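# Unfold a folding crate and latch its corners

## Task

Starting from a crate lying folded flat on the floor, erect it so that each of its four walls stands upright and each of its four corners is latched.

## Robot and tools

Robots: four identical i2rt Big YAM arms named arm1, arm2, arm3 and arm4. Each has six revolute joints, a two-finger gripper and a wrist camera (arm1_cam_wrist to arm4_cam_wrist). Two fixed room cameras, cam_high and cam_low, also give views. Arm feet (base_link) in the scene frame, metres: arm1 x=-0.344 y=+0.564 z=+0.400 quat_wxyz=(+0.769, -0.004, +0.000, -0.639); arm2 x=-0.347 y=-0.575 z=+0.384 quat_wxyz=(+0.754, +0.000, +0.000, +0.657); arm3 x=+0.320 y=+0.573 z=+0.372 quat_wxyz=(+0.627, +0.001, -0.001, -0.779); arm4 x=+0.356 y=-0.566 z=+0.334 quat_wxyz=(+0.630, +0.000, +0.000, +0.777). Each foot faces along its own +x. Reach is roughly 1.0 m from the joint1 axis.

Frames: one shared scene frame, origin on the floor, +z up. The reported hand is the point between the finger pads, about 1 cm short of the tips; fingers point along the hand's +z and open along its y. hand_target is where the hand would be at the joint targets currently held; under load the hand may sit short of it. Printed hand positions can be off, more so at long reach, and hands often finish a centimetre or more from the commanded pose.

Tool move: arguments arm1, arm2, arm3, arm4 (each optional, a separate object per robot) and cameras. An arm left out gets nothing new but may still push toward an older target. Inside an arm's object:
- joints: absolute joint targets by name. joint1_rad -2.879 to 2.879 (base yaw, positive counter-clockwise seen from above, 0 points along the foot's +x); joint2_rad 0 to 3.141 (shoulder; 0 has the upper arm pointing back roughly level, larger lifts it up then forward); joint3_rad 0 to 3.019 (elbow; 0 folded, larger opens); joint4_rad -1.692 to 1.57 (hand pitch, positive tips fingers up); joint5_rad -1.57 to 1.57 (sideways swing, positive to the arm's right); joint6_rad -2.094 to 2.094 (roll, positive clockwise viewed from behind the hand); gripper_m 0 to 0.093, the fingertip gap in metres. Done tolerances are ±0.045, ±0.14, ±0.09, ±0.055, ±0.03, ±0.035 rad and ±0.003 m.
- target: a list of 7 numbers [x, y, z, qw, qx, qy, qz], an absolute hand pose in the scene frame, metres and unit quaternion. The hand travels in a straight line from its hand_target toward it. With target, joints may contain gripper_m only.
- speed: peak path speed for target, 0.002 to 0.5 m/s, default 0.25; rotation is capped at double that figure in rad/s. Not allowed without target.
- min_time_s: lowest duration in seconds, 0.1 to 8, for that arm's joint motions.
All motions in a call begin together; all hand paths in one call finish together, paced by the slowest. Paths last 0.5 to 10 s and a call at most 15 s. Each control step clamps the path point to within 100 mm and 20 degrees of the measured hand. Paths ignore obstacles and other arms; hands lag, drift and may overshoot speed near full stretch. Joint moves can swing the hand widely. Unknown keys make a call invalid; out-of-range values get it refused, and a refusal or a stop cancels the remaining move, wait and finished_scene calls of that reply. cameras: list from the camera names or "all"; [] means none; omitted means none after an action, all for an empty move. An empty move returns full state, images and the scene number.

Result lines: "move" lists each arm given a motion with "done" or its worst status. joint_status/hand_status words: off_target (rested away, may still push), time_out (joint kept a nearby target and keeps pushing; resend its reported position to relax it), not_followed (a safety check blocked the targets; may keep trying), "joint command not followed" or "pose unreachable" (check withheld joint or pose targets; gripper still acts). on_its_own lists uncommanded behaviour; "held at" is a target, not a reading. Arms in "as last shown" were not commanded and read "not commanded". Joint velocities in rad/s (gripper m/s); "within noise" means still. Joint torques are total drive output in N m, offset and noisy, positive toward larger angles; numbers 3 and 4 wrap at ±28. Images may lag the state slightly.

Gripper: on a hard part at full force the reading is up to about 0.005 m below the part width (some read up to 0.002 m above); closed on nothing reads 0.000 to 0.003. Commanding about 0.005 m below the first-contact reading gives full force (about 50 to 64 N per pad). To release, command well above the reading.

wait: seconds 0 to 10, optional cameras; holds current commands and returns state. zoom_image: camera plus region [x0, y0, x1, y1] in pixels of that camera's latest image, origin top-left, at most 504 by 504. read_manual: section "licences" only, no motion. finished_scene: scene, the current scene number; irreversible, and the crate must stay set up without help.

Avoid: hard contact between robots ends the scene, including one gripper closing on another's fingers; the safety check may act late and lets fingers, gripper housings and wrist cameras collide. Arms keep pushing on contact, so do not shove fixed or heavy objects, slam, drop parts, release moving parts or let anything fall far. Sustained load, stretched poses or pushing at unreachable poses heat motors: MOTOR HOT appears at 85 °C, and at 100 °C an OVER-TEMPERATURE FAULT drops the arm for 30 to 60 s or more; afterwards keys read limit_stop_at_motor_heat and need resending. Joint gears have play and the wrist joints are weak. The scene keeps running while you think, holding the last command.

Each tool is called after "Emit:" in YAML: its name, and indented under it one key for each argument.

## Session

Emit:
move:

Scene clock: 0.00 s.
Joint torques (N m): no reading
Motor temperatures (°C): arm1=[27 28 28 28 23 23 25] | arm2=[24 25 23 25 28 27 25] | arm3=[26 24 27 24 26 24 27] | arm4=[25 26 26 31 26 25 27]
Heat: arm1: hottest joint2_rad 28 °C; arm2: hottest joint5_rad 28 °C; arm3: hottest joint3_rad 27 °C; arm4: hottest joint4_rad 31 °C.
Joint velocities: within noise
arm1.joint_positions: joint1_rad=-0.585 joint2_rad=+0.620 joint3_rad=+1.408 joint4_rad=-1.557 joint5_rad=+0.191 joint6_rad=-0.040 gripper_m=+0.09396
arm1.joint_status: not commanded
arm1.hand: x=-0.4494 y=+0.3976 z=+0.9080 quat_wxyz=(-0.135, -0.774, -0.490, +0.379) (m; scene frame)
arm1.hand_target: x=-0.4487 y=+0.3992 z=+0.9183 quat_wxyz=(-0.142, -0.770, -0.486, +0.388) (m; scene frame)
arm1.hand_status: not commanded
arm2.joint_positions: joint1_rad=+0.742 joint2_rad=+0.634 joint3_rad=+1.438 joint4_rad=-1.211 joint5_rad=-0.133 joint6_rad=-0.320 gripper_m=+0.09396
arm2.joint_status: not commanded
arm2.hand: x=-0.5071 y=-0.3840 z=+0.9710 quat_wxyz=(-0.284, +0.802, -0.229, -0.472) (m; scene frame)
arm2.hand_target: x=-0.5054 y=-0.3866 z=+0.9838 quat_wxyz=(-0.292, +0.795, -0.226, -0.481) (m; scene frame)
arm2.hand_status: not commanded
arm3.joint_positions: joint1_rad=+0.368 joint2_rad=+0.623 joint3_rad=+1.401 joint4_rad=-1.238 joint5_rad=-0.070 joint6_rad=+0.635 gripper_m=+0.09396
arm3.joint_status: not commanded
arm3.hand: x=+0.3681 y=+0.3300 z=+0.9365 quat_wxyz=(-0.499, -0.717, -0.455, +0.173) (m; scene frame)
arm3.hand_target: x=+0.3677 y=+0.3328 z=+0.9460 quat_wxyz=(-0.508, -0.712, -0.452, +0.176) (m; scene frame)
arm3.hand_status: not commanded
arm4.joint_positions: joint1_rad=+0.790 joint2_rad=+0.548 joint3_rad=+1.366 joint4_rad=-1.267 joint5_rad=+0.241 joint6_rad=-0.097 gripper_m=+0.09396
arm4.joint_status: not commanded
arm4.hand: x=+0.1989 y=-0.4149 z=+0.8936 quat_wxyz=(-0.270, +0.802, -0.260, -0.465) (m; scene frame)
arm4.hand_target: x=+0.2019 y=-0.4169 z=+0.9028 quat_wxyz=(-0.272, +0.796, -0.260, -0.474) (m; scene frame)
arm4.hand_status: not commanded
pictures: arm1_cam_wrist, arm2_cam_wrist, arm3_cam_wrist, arm4_cam_wrist, cam_high, cam_low

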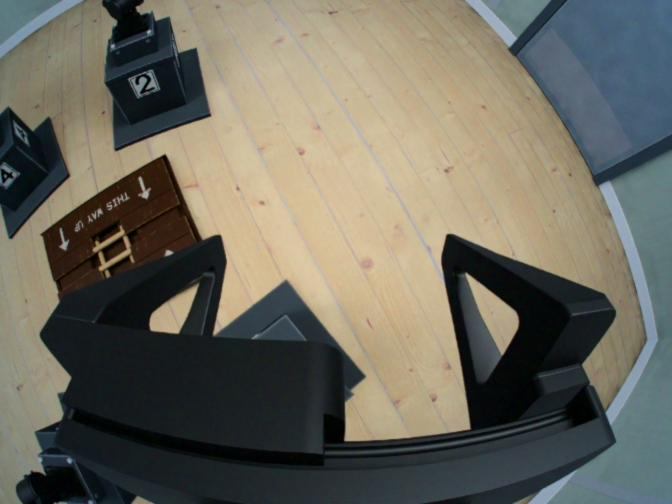

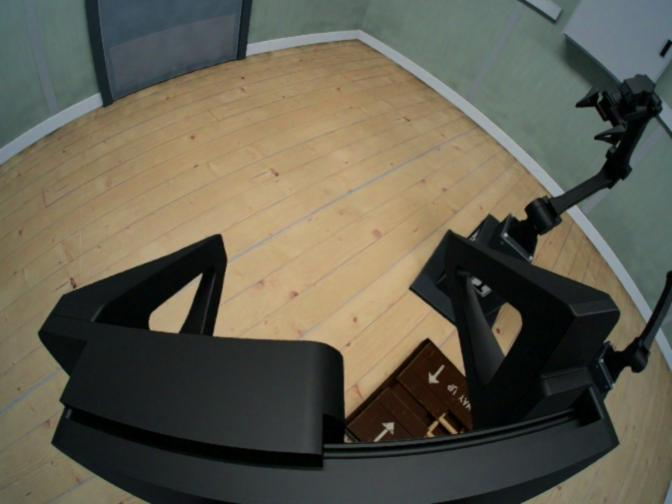

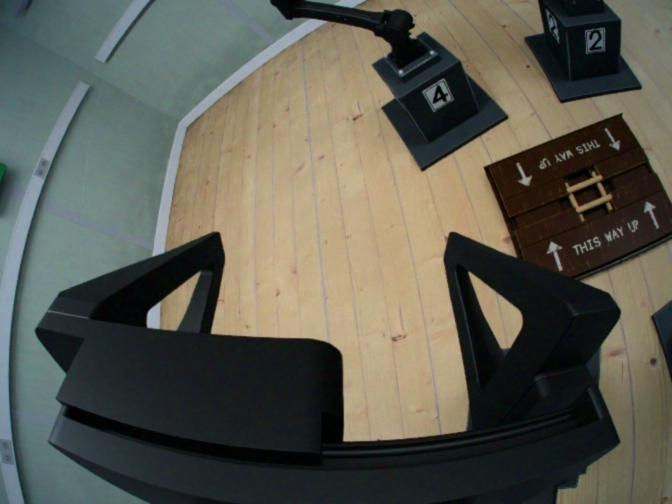

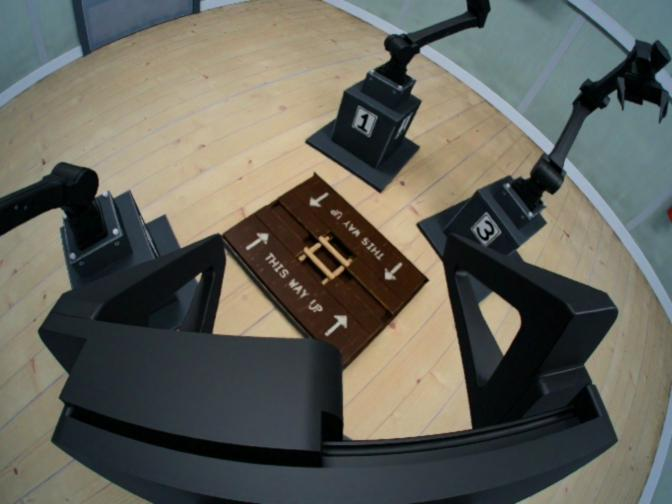

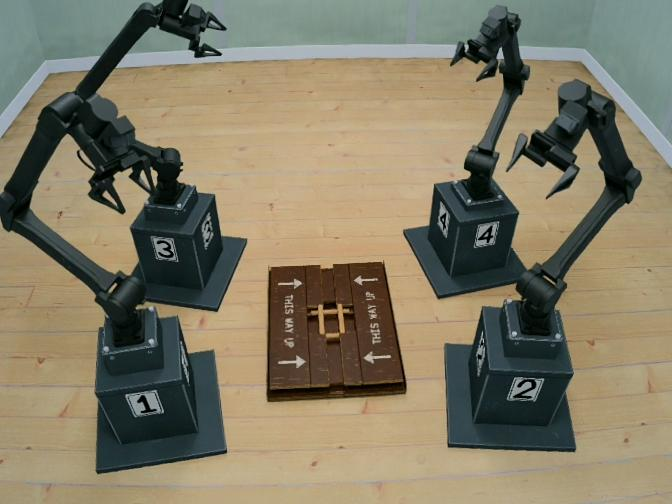

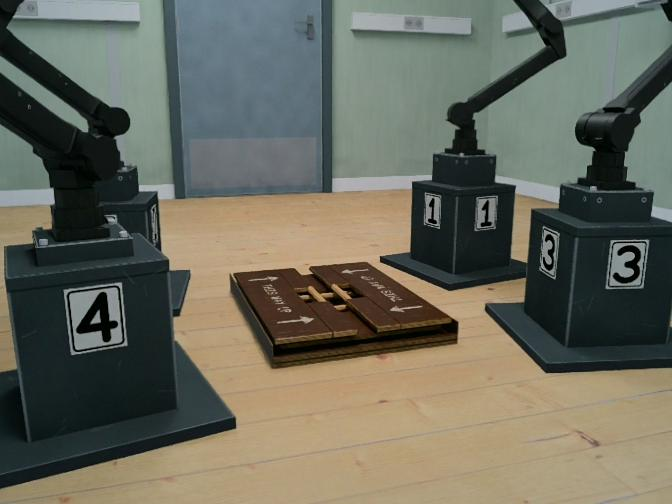

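Emit:
zoom_image:
  camera: "cam_high"
  region: [240, 240, 440, 420]

Emit:
zoom_image:
  camera: "cam_low"
  region: [210, 240, 480, 380]

Emit:
zoom_image:
  camera: "arm4_cam_wrist"
  region: [200, 150, 450, 380]

Emit:
zoom_image:
  camera: "arm3_cam_wrist"
  region: [472, 80, 672, 300]

Scaled by 2.520 from the camera's 672x504 image, which has a finer 960x720 frame.

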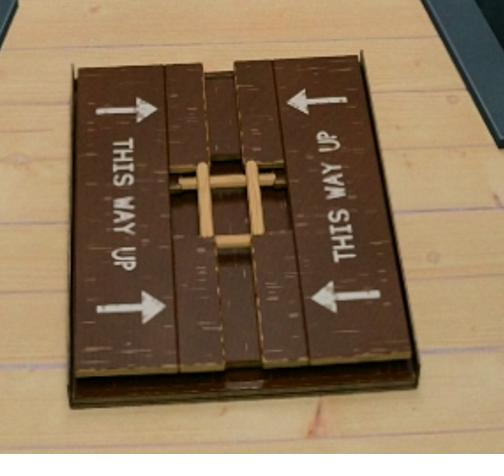

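Scaled by 1.867 from the camera's 672x504 image, which has a finer 960x720 frame.

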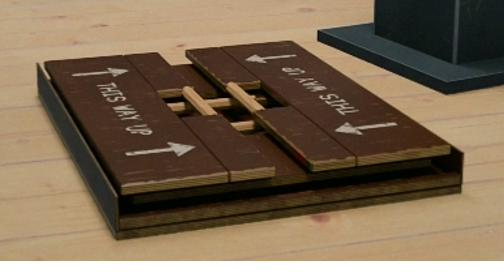

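Scaled by 2.016 from the camera's 672x504 image, which has a finer 960x720 frame.

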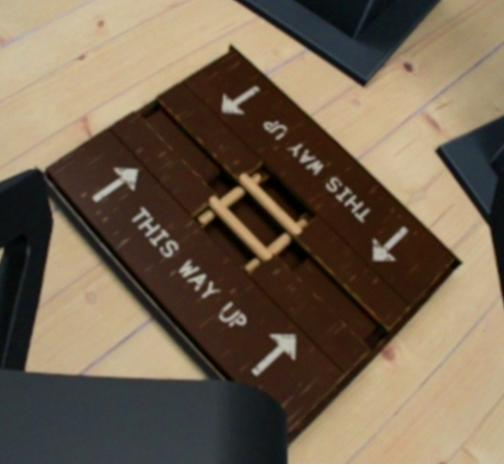

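Scaled by 2.291 from the camera's 672x504 image, which has a finer 960x720 frame.

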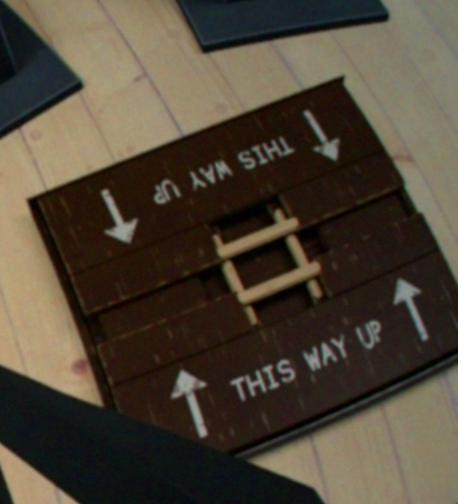

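Emit:
move:
  arm1: {"target":[-0.1,0.2,0.5,0,0.7071,0.7071,0],"speed":0.4}
  cameras: ["arm1_cam_wrist","cam_high"]

Emit:
move:
  arm1: {"target":[-0.05,0.1,0.4,0,0.7071,0.7071,0],"speed":0.3}
  cameras: ["arm1_cam_wrist"]

Scene clock: 13.70 s.
Joint torques (N m): arm1=[0.73 -14.8 10.62 0.85 0.11 -0.04] | arm2=[-0.09 1.26 7.8 1.81 -0.04 -0.01] | arm3=[-0.32 0.26 7.9 2.36 0.13 -0.02] | arm4=[1.73 3.31 10.07 1.85 -0.04 0.11]
Motor temperatures (°C): arm1=[27 28 29 28 23 23 25] | arm2=[24 25 24 25 28 27 25] | arm3=[26 24 28 24 26 24 27] | arm4=[25 26 28 31 26 25 27]
Heat: arm1: hottest joint3_rad 29 °C; arm2: hottest joint5_rad 28 °C; arm3: hottest joint3_rad 28 °C; arm4: hottest joint4_rad 31 °C.
move: arm1 off_target
Joint velocities: within noise
arm1.joint_positions: joint1_rad=+0.396 joint2_rad=+1.580 joint3_rad=+1.092 joint4_rad=-1.152 joint5_rad=-0.006 joint6_rad=+0.595 gripper_m=+0.09396
arm1.joint_status: not commanded
arm1.hand: x=-0.1163 y=+0.2194 z=+0.4827 quat_wxyz=(+0.033, -0.712, -0.701, -0.006) (m; scene frame)
arm1.hand_target: x=-0.1006 y=+0.2034 z=+0.4981 quat_wxyz=(+0.006, -0.704, -0.710, -0.001) (m; scene frame)
arm1.hand_status: off_target (0.031 m and 4.0 deg from the pose sent, 0.572 m and 53.4 deg at the start)
arm2, arm3, arm4: as last shown
pictures: arm1_cam_wrist, cam_high

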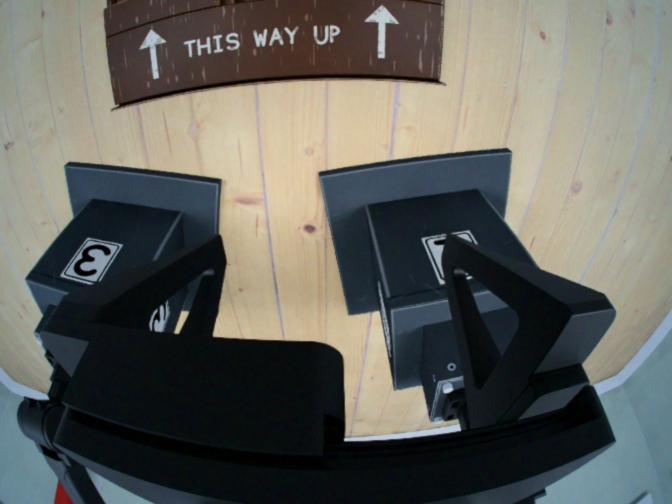

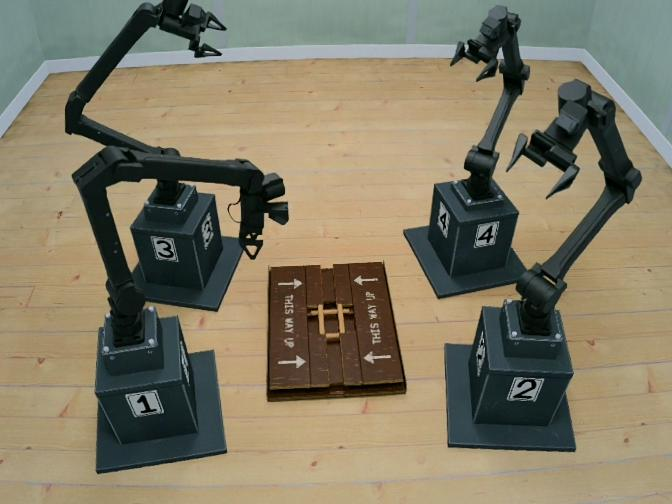

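Scene clock: 15.13 s.
Joint torques (N m): arm1=[-1.32 -19.55 10.02 0.66 0.14 -0.03] | arm2=[-0.09 1.32 7.8 1.83 -0.04 -0.01] | arm3=[-0.67 -0.03 7.76 2.37 0.11 0.01] | arm4=[1.73 3.31 10.07 1.87 -0.04 0.11]
Motor temperatures (°C): arm1=[27 28 29 28 23 23 25] | arm2=[24 25 24 25 28 27 25] | arm3=[26 24 29 24 26 23 27] | arm4=[25 26 28 31 26 25 27]
Heat: arm1: hottest joint3_rad 29 °C; arm2: hottest joint5_rad 28 °C; arm3: hottest joint3_rad 29 °C; arm4: hottest joint4_rad 31 °C.
move: arm1 off_target
Joint velocities: within noise
arm1.joint_positions: joint1_rad=+0.389 joint2_rad=+1.952 joint3_rad=+1.336 joint4_rad=-0.999 joint5_rad=-0.006 joint6_rad=+0.578 gripper_m=+0.09396
arm1.joint_status: not commanded
arm1.hand: x=-0.0580 y=+0.1220 z=+0.3895 quat_wxyz=(+0.021, -0.709, -0.705, -0.003) (m; scene frame)
arm1.hand_target: x=-0.0502 y=+0.1014 z=+0.3995 quat_wxyz=(+0.000, -0.707, -0.707, +0.000) (m; scene frame)
arm1.hand_status: off_target (0.026 m and 2.4 deg from the pose sent, 0.160 m and 4.0 deg at the start)
arm2, arm3, arm4: as last shown
pictures: arm1_cam_wrist

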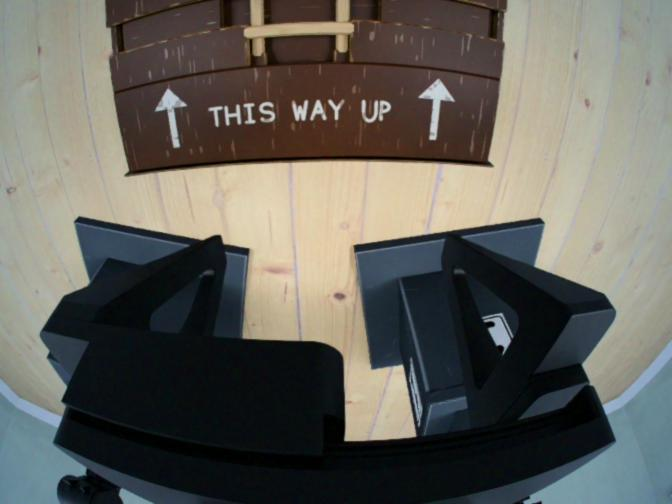

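Emit:
move:
  arm1: {"target":[0.01,0.0,0.45,0.2157,0.673,0.673,-0.2157],"speed":0.4}
  cameras: ["arm1_cam_wrist"]

Emit:
zoom_image:
  camera: "arm1_cam_wrist"
  region: [80, 60, 580, 400]

Scene clock: 22.93 s.
Joint torques (N m): arm1=[0.21 -19.96 11.11 2.13 0.51 -0.1] | arm2=[-0.03 1.26 7.82 1.83 -0.04 -0.01] | arm3=[-0.44 0.26 7.84 2.44 0.11 0.01] | arm4=[1.73 3.31 10.07 1.85 -0.04 0.11]
Motor temperatures (°C): arm1=[27 28 30 28 23 23 25] | arm2=[24 25 24 25 28 27 25] | arm3=[26 24 29 24 26 23 27] | arm4=[25 26 29 31 26 25 27]
Heat: arm1: hottest joint3_rad 30 °C; arm2: hottest joint5_rad 28 °C; arm3: hottest joint3_rad 29 °C; arm4: hottest joint4_rad 31 °C.
move: arm1 off_target
Joint velocities: within noise
arm1.joint_positions: joint1_rad=+0.464 joint2_rad=+1.929 joint3_rad=+1.336 joint4_rad=-0.509 joint5_rad=+0.355 joint6_rad=+0.575 gripper_m=+0.09396
arm1.joint_status: not commanded
arm1.hand: x=-0.0046 y=+0.0160 z=+0.4377 quat_wxyz=(-0.196, -0.681, -0.673, +0.212) (m; scene frame)
arm1.hand_target: x=+0.0096 y=+0.0003 z=+0.4484 quat_wxyz=(-0.215, -0.674, -0.673, +0.217) (m; scene frame)
arm1.hand_status: off_target (0.025 m and 2.5 deg from the pose sent, 0.152 m and 37.5 deg at the start)
arm2, arm3, arm4: as last shown
pictures: arm1_cam_wrist

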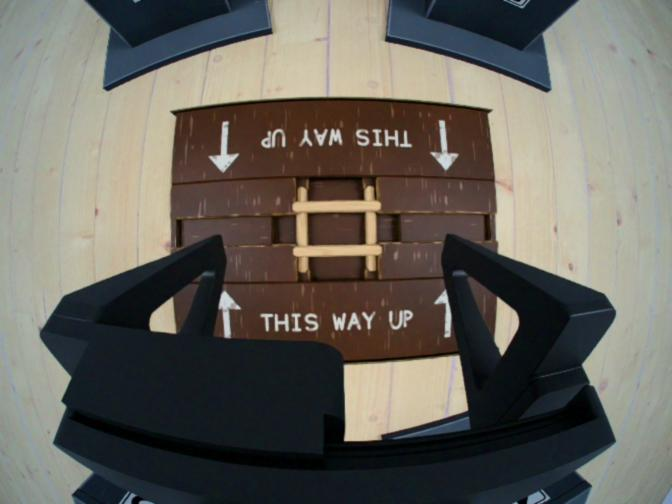

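Scaled by 1.008 from the camera's 672x504 image, which has a finer 960x720 frame.

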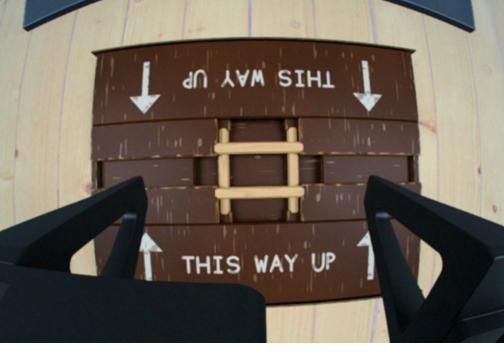

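Emit:
move:
  arm1: {"target":[0.009,0.014,0.23,0,0,1,0],"speed":0.3,"joints":{"gripper_m":0.06}}
  arm4: {"target":[0.0,-0.25,0.45,0,1,0,0],"speed":0.3,"joints":{"gripper_m":0.06}}
  cameras: ["arm1_cam_wrist","cam_low","cam_high","arm4_cam_wrist"]

Scene clock: 33.50 s.
Joint torques (N m): arm1=[-0.44 -24.47 9.51 -0.02 0.13 -0.06] | arm2=[-0.03 1.26 7.8 1.8 -0.03 -0.01] | arm3=[-0.56 0.03 7.75 2.26 0.15 0] | arm4=[2.61 -12.98 13.14 -0.59 -0.07 -0.11]
Motor temperatures (°C): arm1=[27 29 31 28 23 23 25] | arm2=[24 25 25 25 28 26 25] | arm3=[26 24 30 24 26 23 27] | arm4=[25 26 29 31 26 25 27]
Heat: arm1: hottest joint3_rad 31 °C; arm2: hottest joint5_rad 28 °C; arm3: hottest joint3_rad 30 °C; arm4: hottest joint4_rad 31 °C.
move: arm1 off_target; arm4 off_target
Joint velocities: within noise
arm1.joint_positions: joint1_rad=+0.393 joint2_rad=+2.430 joint3_rad=+1.712 joint4_rad=-0.874 joint5_rad=-0.004 joint6_rad=-0.977 gripper_m=+0.06006
arm1.joint_status: all done
arm1.hand: x=+0.0021 y=+0.0315 z=+0.2281 quat_wxyz=(+0.007, -0.008, -1.000, -0.007) (m; scene frame)
arm1.hand_target: x=+0.0071 y=+0.0165 z=+0.2308 quat_wxyz=(+0.002, -0.003, -1.000, +0.002) (m; scene frame)
arm1.hand_status: off_target (0.019 m and 1.5 deg from the pose sent, 0.208 m and 95.4 deg at the start)
arm2, arm3: as last shown
arm4.joint_positions: joint1_rad=+0.628 joint2_rad=+1.637 joint3_rad=+1.227 joint4_rad=-1.192 joint5_rad=-0.001 joint6_rad=-0.696 gripper_m=+0.06007
arm4.joint_status: all done
arm4.hand: x=+0.0171 y=-0.2594 z=+0.4380 quat_wxyz=(+0.011, +1.000, -0.020, +0.011) (m; scene frame)
arm4.hand_target: x=+0.0031 y=-0.2514 z=+0.4478 quat_wxyz=(+0.003, +1.000, -0.007, +0.004) (m; scene frame)
arm4.hand_status: off_target (0.023 m and 2.9 deg from the pose sent, 0.513 m and 73.4 deg at the start)
pictures: arm1_cam_wrist, arm4_cam_wrist, cam_high, cam_low

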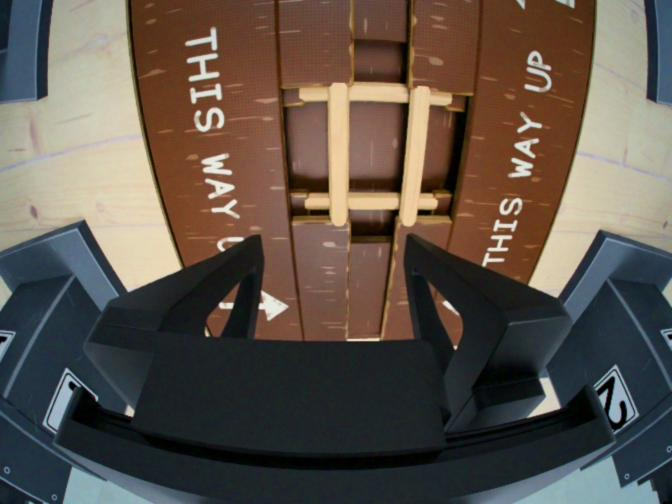

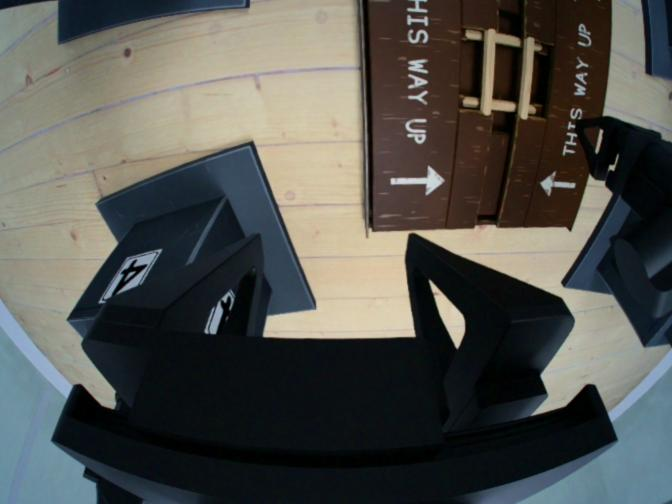

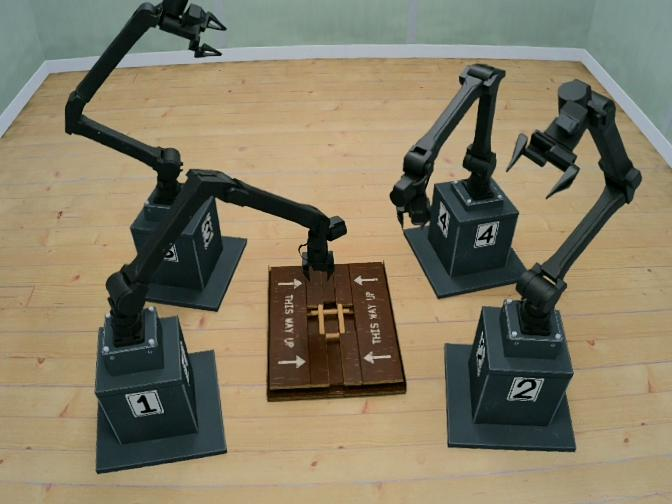

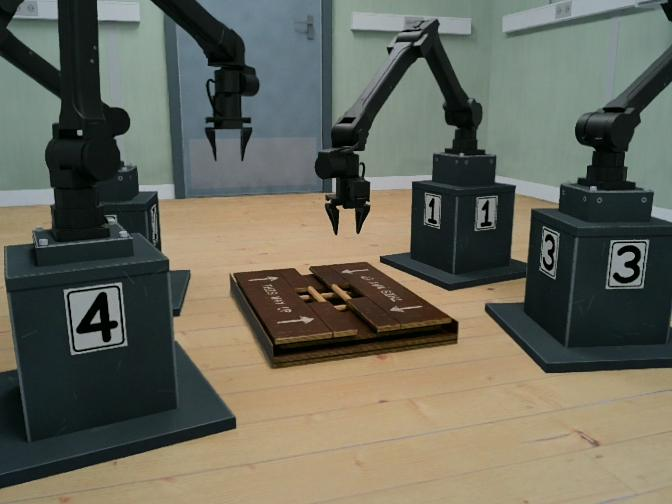

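Emit:
move:
  arm1: {"target":[0.002,0.0155,0.12,0,0,1,0],"speed":0.2,"joints":{"gripper_m":0.047}}
  cameras: ["arm1_cam_wrist","cam_low"]

Emit:
zoom_image:
  camera: "cam_low"
  region: [210, 180, 480, 380]

Scene clock: 39.70 s.
Joint torques (N m): arm1=[-0.91 -25.58 8.14 0.84 -0.03 -0.04] | arm2=[-0.09 1.26 7.79 1.83 -0.04 -0.01] | arm3=[-0.85 0.03 7.84 2.22 0.08 0] | arm4=[2.32 -13.04 13.12 -0.59 -0.08 -0.11]
Motor temperatures (°C): arm1=[27 30 32 28 23 23 25] | arm2=[24 25 25 25 28 26 25] | arm3=[26 24 30 24 26 23 27] | arm4=[25 26 30 31 26 25 27]
Heat: arm1: hottest joint3_rad 32 °C; arm2: hottest joint5_rad 28 °C; arm3: hottest joint3_rad 30 °C; arm4: hottest joint4_rad 31 °C.
move: arm1 off_target
Joint velocities: within noise
arm1.joint_positions: joint1_rad=+0.390 joint2_rad=+2.648 joint3_rad=+1.789 joint4_rad=-0.753 joint5_rad=-0.006 joint6_rad=-0.991 gripper_m=+0.04706
arm1.joint_status: all done
arm1.hand: x=-0.0047 y=+0.0372 z=+0.1141 quat_wxyz=(+0.012, -0.003, -1.000, -0.016) (m; scene frame)
arm1.hand_target: x=+0.0013 y=+0.0168 z=+0.1207 quat_wxyz=(+0.000, +0.000, -1.000, +0.000) (m; scene frame)
arm1.hand_status: off_target (0.023 m and 2.3 deg from the pose sent, 0.109 m and 1.5 deg at the start)
arm2, arm3: as last shown
arm4.joint_positions: joint1_rad=+0.620 joint2_rad=+1.637 joint3_rad=+1.227 joint4_rad=-1.192 joint5_rad=-0.001 joint6_rad=-0.696 gripper_m=+0.06007
arm4.joint_status: not commanded
arm4.hand: x=+0.0194 y=-0.2568 z=+0.4380 quat_wxyz=(+0.011, +1.000, -0.024, +0.011) (m; scene frame)
arm4.hand_target: x=+0.0055 y=-0.2487 z=+0.4478 quat_wxyz=(+0.003, +1.000, -0.011, +0.004) (m; scene frame)
arm4.hand_status: not commanded
pictures: arm1_cam_wrist, cam_low

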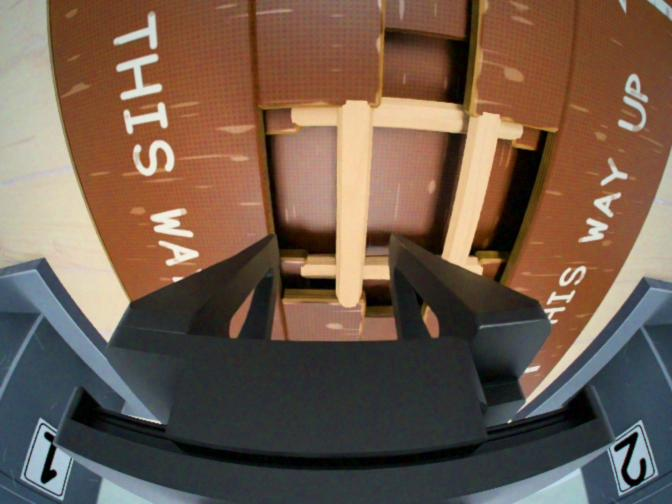

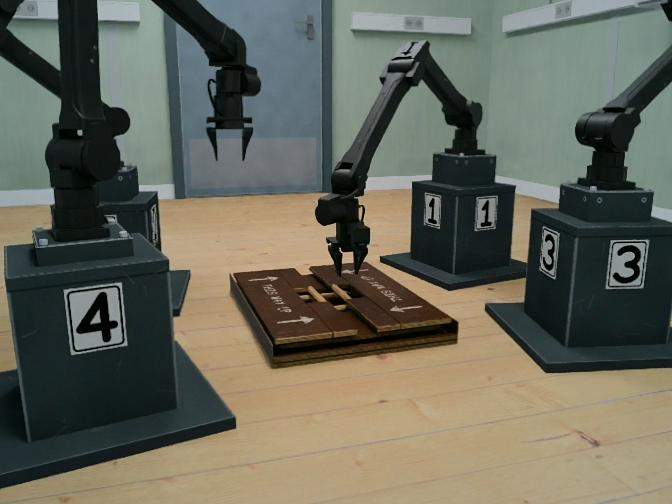

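Scaled by 1.867 from the camera's 672x504 image, which has a finer 960x720 frame.

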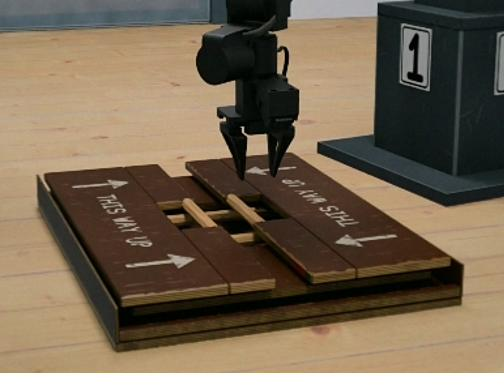

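Emit:
move:
  arm1: {"target":[0.003,0.007,0.078,0,0,1,0],"speed":0.2}
  cameras: ["arm1_cam_wrist","cam_low"]

Emit:
zoom_image:
  camera: "cam_low"
  region: [260, 220, 400, 320]

Scene clock: 45.57 s.
Joint torques (N m): arm1=[-0.91 -26.17 8.14 0.62 0.02 -0.07] | arm2=[-0.09 1.2 7.82 1.83 -0.03 -0.01] | arm3=[-0.32 0.21 7.76 2.4 0.09 -0.01] | arm4=[2.37 -13.04 13.14 -0.59 -0.08 -0.11]
Motor temperatures (°C): arm1=[27 30 32 28 23 23 25] | arm2=[24 25 25 25 28 26 25] | arm3=[26 24 31 24 26 23 27] | arm4=[25 26 31 31 26 25 27]
Heat: arm1: hottest joint3_rad 32 °C; arm2: hottest joint5_rad 28 °C; arm3: hottest joint3_rad 31 °C; arm4: hottest joint3_rad 31 °C.
move: arm1 off_target
Joint velocities: within noise
arm1.joint_positions: joint1_rad=+0.384 joint2_rad=+2.751 joint3_rad=+1.890 joint4_rad=-0.739 joint5_rad=-0.006 joint6_rad=-0.997 gripper_m=+0.04706
arm1.joint_status: not commanded
arm1.hand: x=-0.0012 y=+0.0240 z=+0.0755 quat_wxyz=(+0.008, -0.003, -1.000, -0.011) (m; scene frame)
arm1.hand_target: x=+0.0027 y=+0.0069 z=+0.0788 quat_wxyz=(+0.000, +0.000, -1.000, +0.001) (m; scene frame)
arm1.hand_status: off_target (0.018 m and 1.6 deg from the pose sent, 0.048 m and 2.3 deg at the start)
arm2, arm3, arm4: as last shown
pictures: arm1_cam_wrist, cam_low

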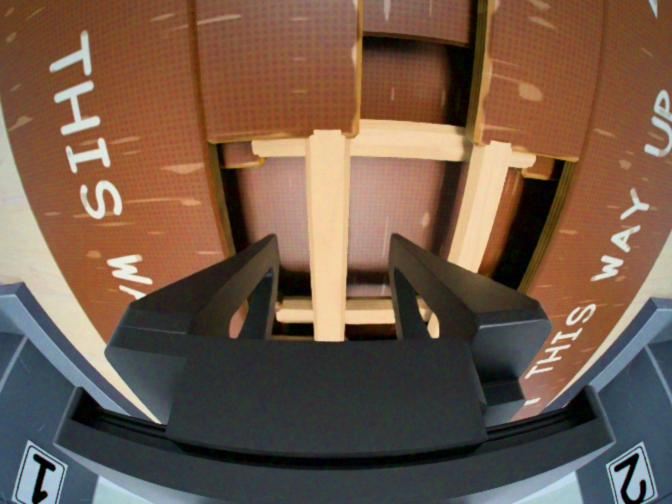

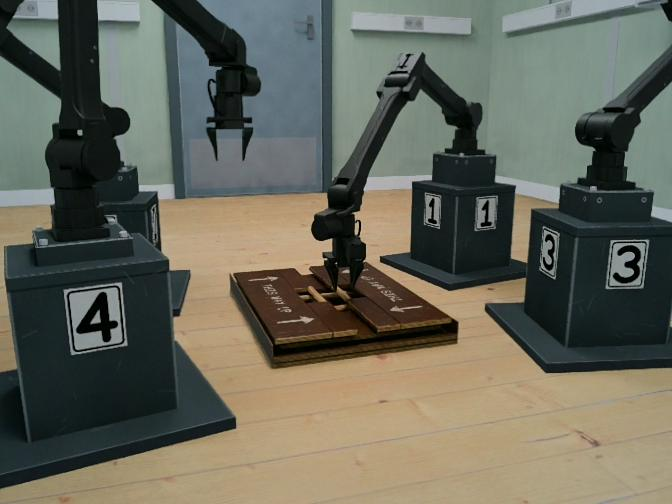

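Scaled by 3.600 from the camera's 672x504 image, which has a finer 960x720 frame.

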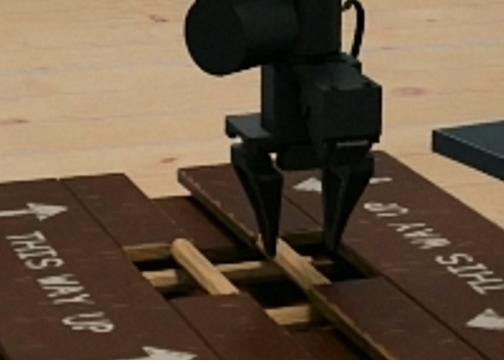

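Emit:
move:
  arm1: {"target":[0.003,0.008,0.05,0,0,1,0],"speed":0.1}

Emit:
move:
  arm1: {"joints":{"gripper_m":0.012}}
  cameras: ["arm1_cam_wrist","cam_low"]

Emit:
zoom_image:
  camera: "cam_low"
  region: [260, 220, 400, 320]

Scene clock: 48.07 s.
Joint torques (N m): arm1=[-0.32 -25.41 8.17 0.77 -0.01 -0.01] | arm2=[-0.09 1.32 7.82 1.81 -0.04 -0.01] | arm3=[-0.32 -0.15 7.9 2.4 0.11 0.01] | arm4=[2.37 -13.04 13.12 -0.59 -0.08 -0.11]
Motor temperatures (°C): arm1=[27 30 32 28 23 23 25] | arm2=[24 25 25 25 28 26 25] | arm3=[26 24 31 24 26 23 27] | arm4=[25 26 31 31 26 25 27]
Heat: arm1: hottest joint3_rad 32 °C; arm2: hottest joint5_rad 28 °C; arm3: hottest joint3_rad 31 °C; arm4: hottest joint3_rad 31 °C.
move: arm1 off_target
Joint velocities: within noise
arm1.joint_positions: joint1_rad=+0.384 joint2_rad=+2.811 joint3_rad=+1.933 joint4_rad=-0.730 joint5_rad=-0.006 joint6_rad=-0.997 gripper_m=+0.04706
arm1.joint_status: not commanded
arm1.hand: x=-0.0028 y=+0.0260 z=+0.0487 quat_wxyz=(+0.011, -0.003, -1.000, -0.014) (m; scene frame)
arm1.hand_target: x=+0.0022 y=+0.0093 z=+0.0500 quat_wxyz=(+0.001, +0.000, -1.000, -0.001) (m; scene frame)
arm1.hand_status: off_target (0.019 m and 2.1 deg from the pose sent, 0.030 m and 1.6 deg at the start)
arm2, arm3, arm4: as last shown
pictures: none

Scene clock: 48.70 s.
Joint torques (N m): arm1=[-1.14 -25.88 8.1 1.1 0.03 -0.02] | arm2=[-0.09 1.2 7.8 1.81 -0.03 -0.01] | arm3=[-0.03 0.21 7.79 2.32 0.12 0.04] | arm4=[2.37 -12.98 13.14 -0.59 -0.08 -0.11]
Motor temperatures (°C): arm1=[27 30 32 28 23 23 25] | arm2=[24 25 25 25 28 26 25] | arm3=[26 24 31 24 26 23 27] | arm4=[25 26 32 31 26 25 27]
Heat: arm1: hottest joint3_rad 32 °C; arm2: hottest joint5_rad 28 °C; arm3: hottest joint3_rad 31 °C; arm4: hottest joint3_rad 32 °C.
move: arm1 off_target
Joint velocities: within noise
arm1.joint_positions: joint1_rad=+0.384 joint2_rad=+2.811 joint3_rad=+1.933 joint4_rad=-0.732 joint5_rad=-0.010 joint6_rad=-0.997 gripper_m=+0.01729
arm1.joint_status: gripper_m off_target (ended at +0.01732, target +0.01200)
arm1.hand: x=-0.0023 y=+0.0268 z=+0.0488 quat_wxyz=(+0.009, -0.003, -1.000, -0.016) (m; scene frame)
arm1.hand_target: x=+0.0027 y=+0.0095 z=+0.0500 quat_wxyz=(-0.001, +0.000, -1.000, -0.001) (m; scene frame)
arm1.hand_status: not commanded
arm2.joint_positions: joint1_rad=+0.742 joint2_rad=+0.634 joint3_rad=+1.438 joint4_rad=-1.211 joint5_rad=-0.133 joint6_rad=-0.320 gripper_m=+0.09396
arm2.joint_status: not commanded
arm2.hand: x=-0.5071 y=-0.3840 z=+0.9710 quat_wxyz=(-0.284, +0.802, -0.229, -0.472) (m; scene frame)
arm2.hand_target: x=-0.5054 y=-0.3866 z=+0.9838 quat_wxyz=(-0.292, +0.795, -0.226, -0.481) (m; scene frame)
arm2.hand_status: not commanded
arm3.joint_positions: joint1_rad=+0.368 joint2_rad=+0.623 joint3_rad=+1.401 joint4_rad=-1.238 joint5_rad=-0.070 joint6_rad=+0.635 gripper_m=+0.09396
arm3.joint_status: not commanded
arm3.hand: x=+0.3681 y=+0.3300 z=+0.9365 quat_wxyz=(-0.499, -0.717, -0.455, +0.173) (m; scene frame)
arm3.hand_target: x=+0.3677 y=+0.3328 z=+0.9460 quat_wxyz=(-0.508, -0.712, -0.452, +0.176) (m; scene frame)
arm3.hand_status: not commanded
arm4: as last shown
pictures: arm1_cam_wrist, cam_low

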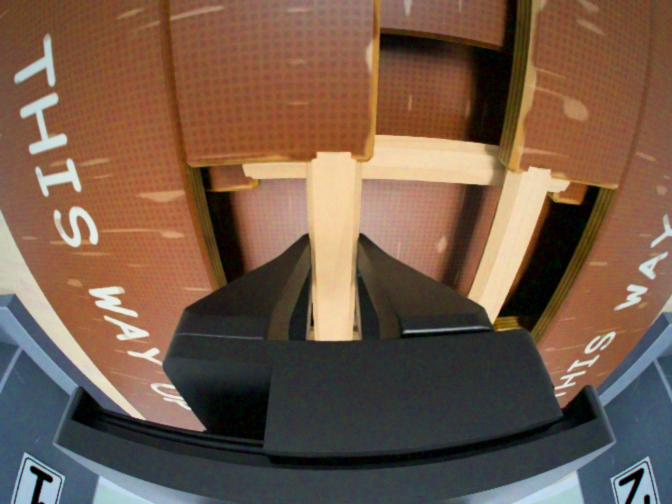

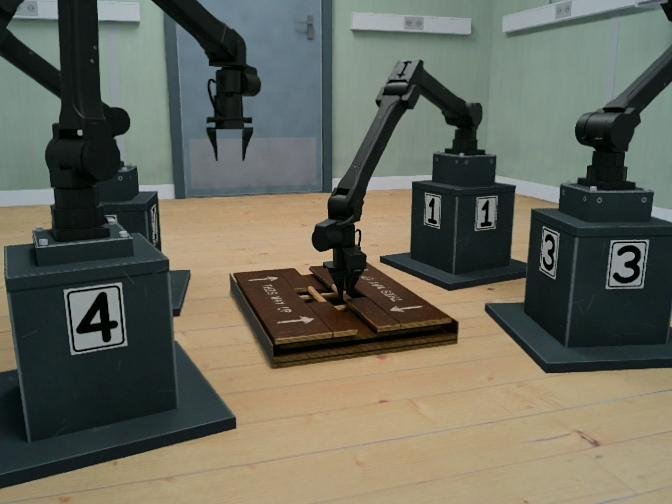

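Scaled by 3.600 from the camera's 672x504 image, which has a finer 960x720 frame.

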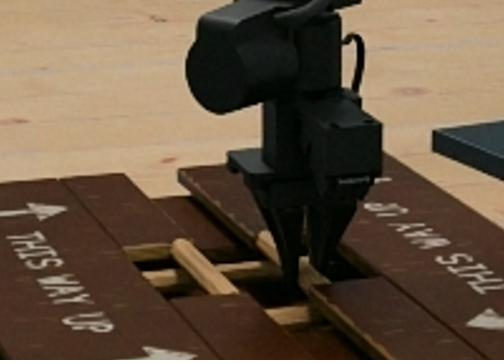

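Emit:
move:
  arm1: {"target":[0.003,0.013,0.091,0,0,1,0],"speed":0.1,"joints":{"gripper_m":0.012}}

Emit:
move:
  arm1: {"target":[0.003,0.028,0.13,0,0,1,0],"speed":0.1,"joints":{"gripper_m":0.012}}
  cameras: ["arm1_cam_wrist","cam_low"]

Emit:
zoom_image:
  camera: "cam_low"
  region: [210, 180, 480, 380]

Scene clock: 52.30 s.
Joint torques (N m): arm1=[-0.56 -31.79 4.7 -0.12 0.09 0.01] | arm2=[-0.09 1.26 7.8 1.81 -0.04 -0.01] | arm3=[-0.73 0.09 7.71 2.28 0.12 0.01] | arm4=[2.37 -12.98 13.12 -0.59 -0.08 -0.11]
Motor temperatures (°C): arm1=[27 30 32 28 23 23 25] | arm2=[24 25 25 25 28 26 25] | arm3=[26 24 31 24 26 23 27] | arm4=[25 26 32 31 26 25 27]
Heat: arm1: hottest joint3_rad 32 °C; arm2: hottest joint5_rad 28 °C; arm3: hottest joint3_rad 31 °C; arm4: hottest joint3_rad 32 °C.
move: arm1 off_target
Joint velocities: within noise
arm1.joint_positions: joint1_rad=+0.384 joint2_rad=+2.781 joint3_rad=+1.899 joint4_rad=-0.712 joint5_rad=-0.007 joint6_rad=-0.997 gripper_m=+0.01729
arm1.joint_status: gripper_m off_target (ended at +0.01729, target +0.01200)
arm1.hand: x=-0.0024 y=+0.0261 z=+0.0586 quat_wxyz=(+0.006, -0.003, -1.000, -0.009) (m; scene frame)
arm1.hand_target: x=+0.0043 y=+0.0104 z=+0.0899 quat_wxyz=(-0.002, +0.000, -1.000, +0.005) (m; scene frame)
arm1.hand_status: off_target (0.035 m and 1.3 deg from the pose sent, 0.045 m and 2.1 deg at the start)
arm2, arm3, arm4: as last shown
pictures: none

Scene clock: 53.37 s.
Joint torques (N m): arm1=[0.09 -31.15 4.55 -1.09 -0.01 0.1] | arm2=[-0.09 1.2 7.8 1.84 -0.04 -0.01] | arm3=[-0.15 0.15 7.8 2.3 0.12 -0.01] | arm4=[2.37 -12.98 13.14 -0.59 -0.08 -0.11]
Motor temperatures (°C): arm1=[27 30 32 28 23 23 25] | arm2=[24 25 25 25 28 26 25] | arm3=[26 24 31 24 26 23 27] | arm4=[25 26 32 31 26 25 27]
Heat: arm1: hottest joint3_rad 32 °C; arm2: hottest joint5_rad 28 °C; arm3: hottest joint3_rad 31 °C; arm4: hottest joint3_rad 32 °C.
move: arm1 off_target
Joint velocities: within noise
arm1.joint_positions: joint1_rad=+0.389 joint2_rad=+2.671 joint3_rad=+1.793 joint4_rad=-0.701 joint5_rad=-0.006 joint6_rad=-0.997 gripper_m=+0.01695
arm1.joint_status: gripper_m off_target (ended at +0.01695, target +0.01200)
arm1.hand: x=-0.0025 y=+0.0318 z=+0.1009 quat_wxyz=(+0.003, +0.000, -1.000, -0.002) (m; scene frame)
arm1.hand_target: x=+0.0033 y=+0.0280 z=+0.1285 quat_wxyz=(+0.000, +0.000, -1.000, -0.001) (m; scene frame)
arm1.hand_status: off_target (0.030 m and 0.4 deg from the pose sent, 0.072 m and 1.3 deg at the start)
arm2, arm3, arm4: as last shown
pictures: arm1_cam_wrist, cam_low

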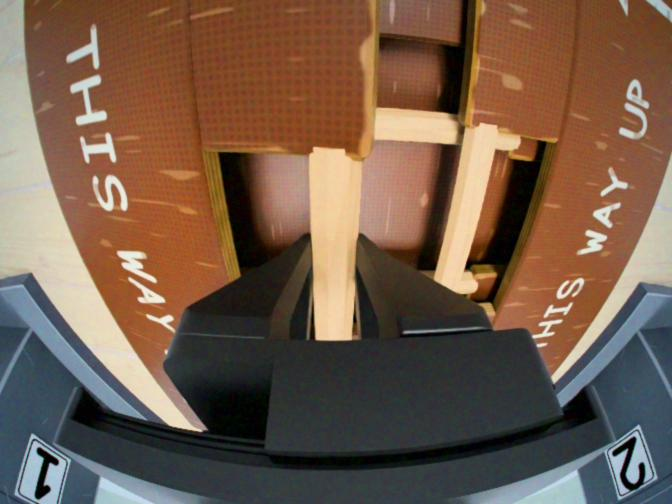

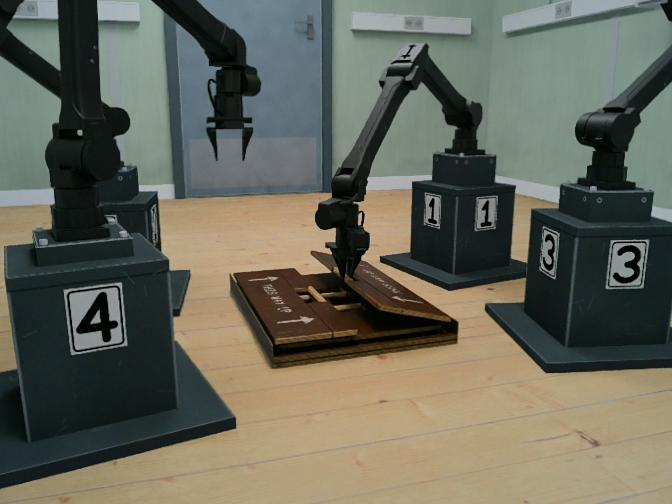

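Scaled by 1.867 from the camera's 672x504 image, which has a finer 960x720 frame.

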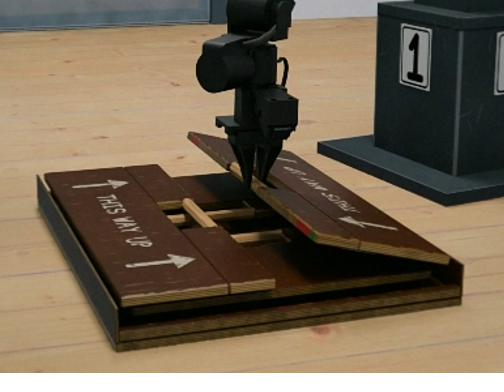

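Emit:
move:
  arm1: {"target":[0.003,0.065,0.195,0,0,1,0],"speed":0.12}

Emit:
move:
  arm1: {"target":[0.003,0.115,0.234,0,0,1,0],"speed":0.12}
  cameras: ["arm1_cam_wrist","cam_low"]

Emit:
zoom_image:
  camera: "cam_low"
  region: [210, 180, 480, 380]

Scene clock: 55.97 s.
Joint torques (N m): arm1=[0.5 -30.04 4.05 -0.96 -0.22 0.15] | arm2=[-0.09 1.2 7.82 1.83 -0.04 -0.01] | arm3=[-0.73 -0.03 7.75 2.35 0.13 -0.01] | arm4=[2.32 -13.04 13.12 -0.59 -0.08 -0.11]
Motor temperatures (°C): arm1=[27 30 32 28 23 23 25] | arm2=[24 25 25 25 28 26 25] | arm3=[26 24 31 24 26 23 27] | arm4=[25 26 32 31 26 25 27]
Heat: arm1: hottest joint3_rad 32 °C; arm2: hottest joint5_rad 28 °C; arm3: hottest joint3_rad 31 °C; arm4: hottest joint3_rad 32 °C.
move: arm1 off_target
Joint velocities: within noise
arm1.joint_positions: joint1_rad=+0.415 joint2_rad=+2.485 joint3_rad=+1.612 joint4_rad=-0.698 joint5_rad=+0.000 joint6_rad=-0.972 gripper_m=+0.01669
arm1.joint_status: not commanded
arm1.hand: x=-0.0026 y=+0.0602 z=+0.1679 quat_wxyz=(+0.003, +0.000, -1.000, +0.003) (m; scene frame)
arm1.hand_target: x=+0.0034 y=+0.0634 z=+0.1940 quat_wxyz=(+0.000, +0.000, -1.000, +0.001) (m; scene frame)
arm1.hand_status: off_target (0.028 m and 0.5 deg from the pose sent, 0.100 m and 0.4 deg at the start)
arm2, arm3, arm4: as last shown
pictures: none

Scene clock: 57.13 s.
Joint torques (N m): arm1=[0.56 -26.58 4.42 -0.73 -0.28 0.24] | arm2=[-0.09 1.2 7.82 1.81 -0.04 -0.01] | arm3=[-0.56 -0.32 7.91 2.45 0.15 0] | arm4=[2.37 -13.04 13.12 -0.61 -0.08 -0.11]
Motor temperatures (°C): arm1=[27 31 32 28 23 23 25] | arm2=[24 25 25 25 28 26 25] | arm3=[26 24 31 24 26 23 27] | arm4=[25 26 32 31 26 25 27]
Heat: arm1: hottest joint3_rad 32 °C; arm2: hottest joint5_rad 28 °C; arm3: hottest joint3_rad 31 °C; arm4: hottest joint3_rad 32 °C.
move: arm1 off_target
Joint velocities: within noise
arm1.joint_positions: joint1_rad=+0.459 joint2_rad=+2.320 joint3_rad=+1.428 joint4_rad=-0.680 joint5_rad=+0.000 joint6_rad=-0.928 gripper_m=+0.01647
arm1.joint_status: not commanded
arm1.hand: x=-0.0039 y=+0.1077 z=+0.2171 quat_wxyz=(+0.003, +0.000, -1.000, +0.003) (m; scene frame)
arm1.hand_target: x=+0.0017 y=+0.1146 z=+0.2334 quat_wxyz=(+0.001, +0.000, -1.000, -0.001) (m; scene frame)
arm1.hand_status: off_target (0.020 m and 0.5 deg from the pose sent, 0.086 m and 0.5 deg at the start)
arm2, arm3, arm4: as last shown
pictures: arm1_cam_wrist, cam_low

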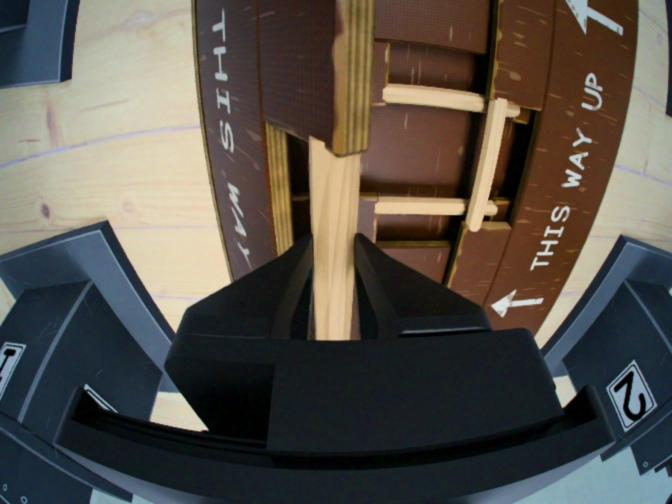

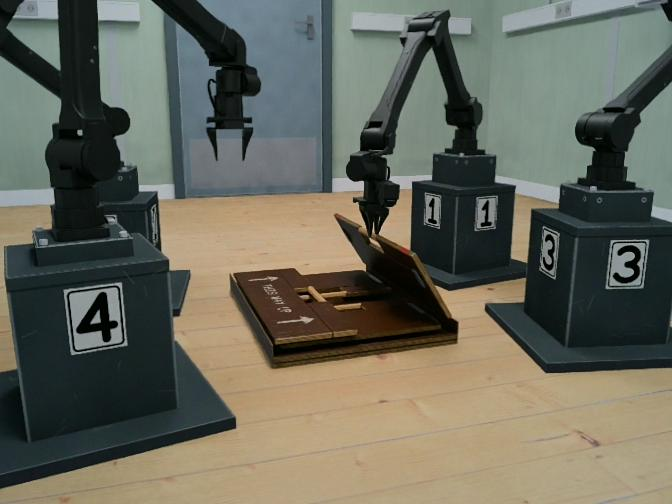

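Scaled by 1.867 from the camera's 672x504 image, which has a finer 960x720 frame.

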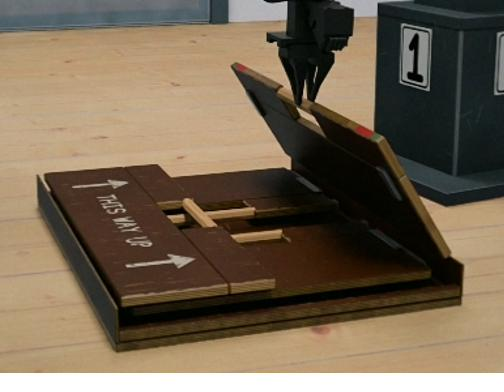

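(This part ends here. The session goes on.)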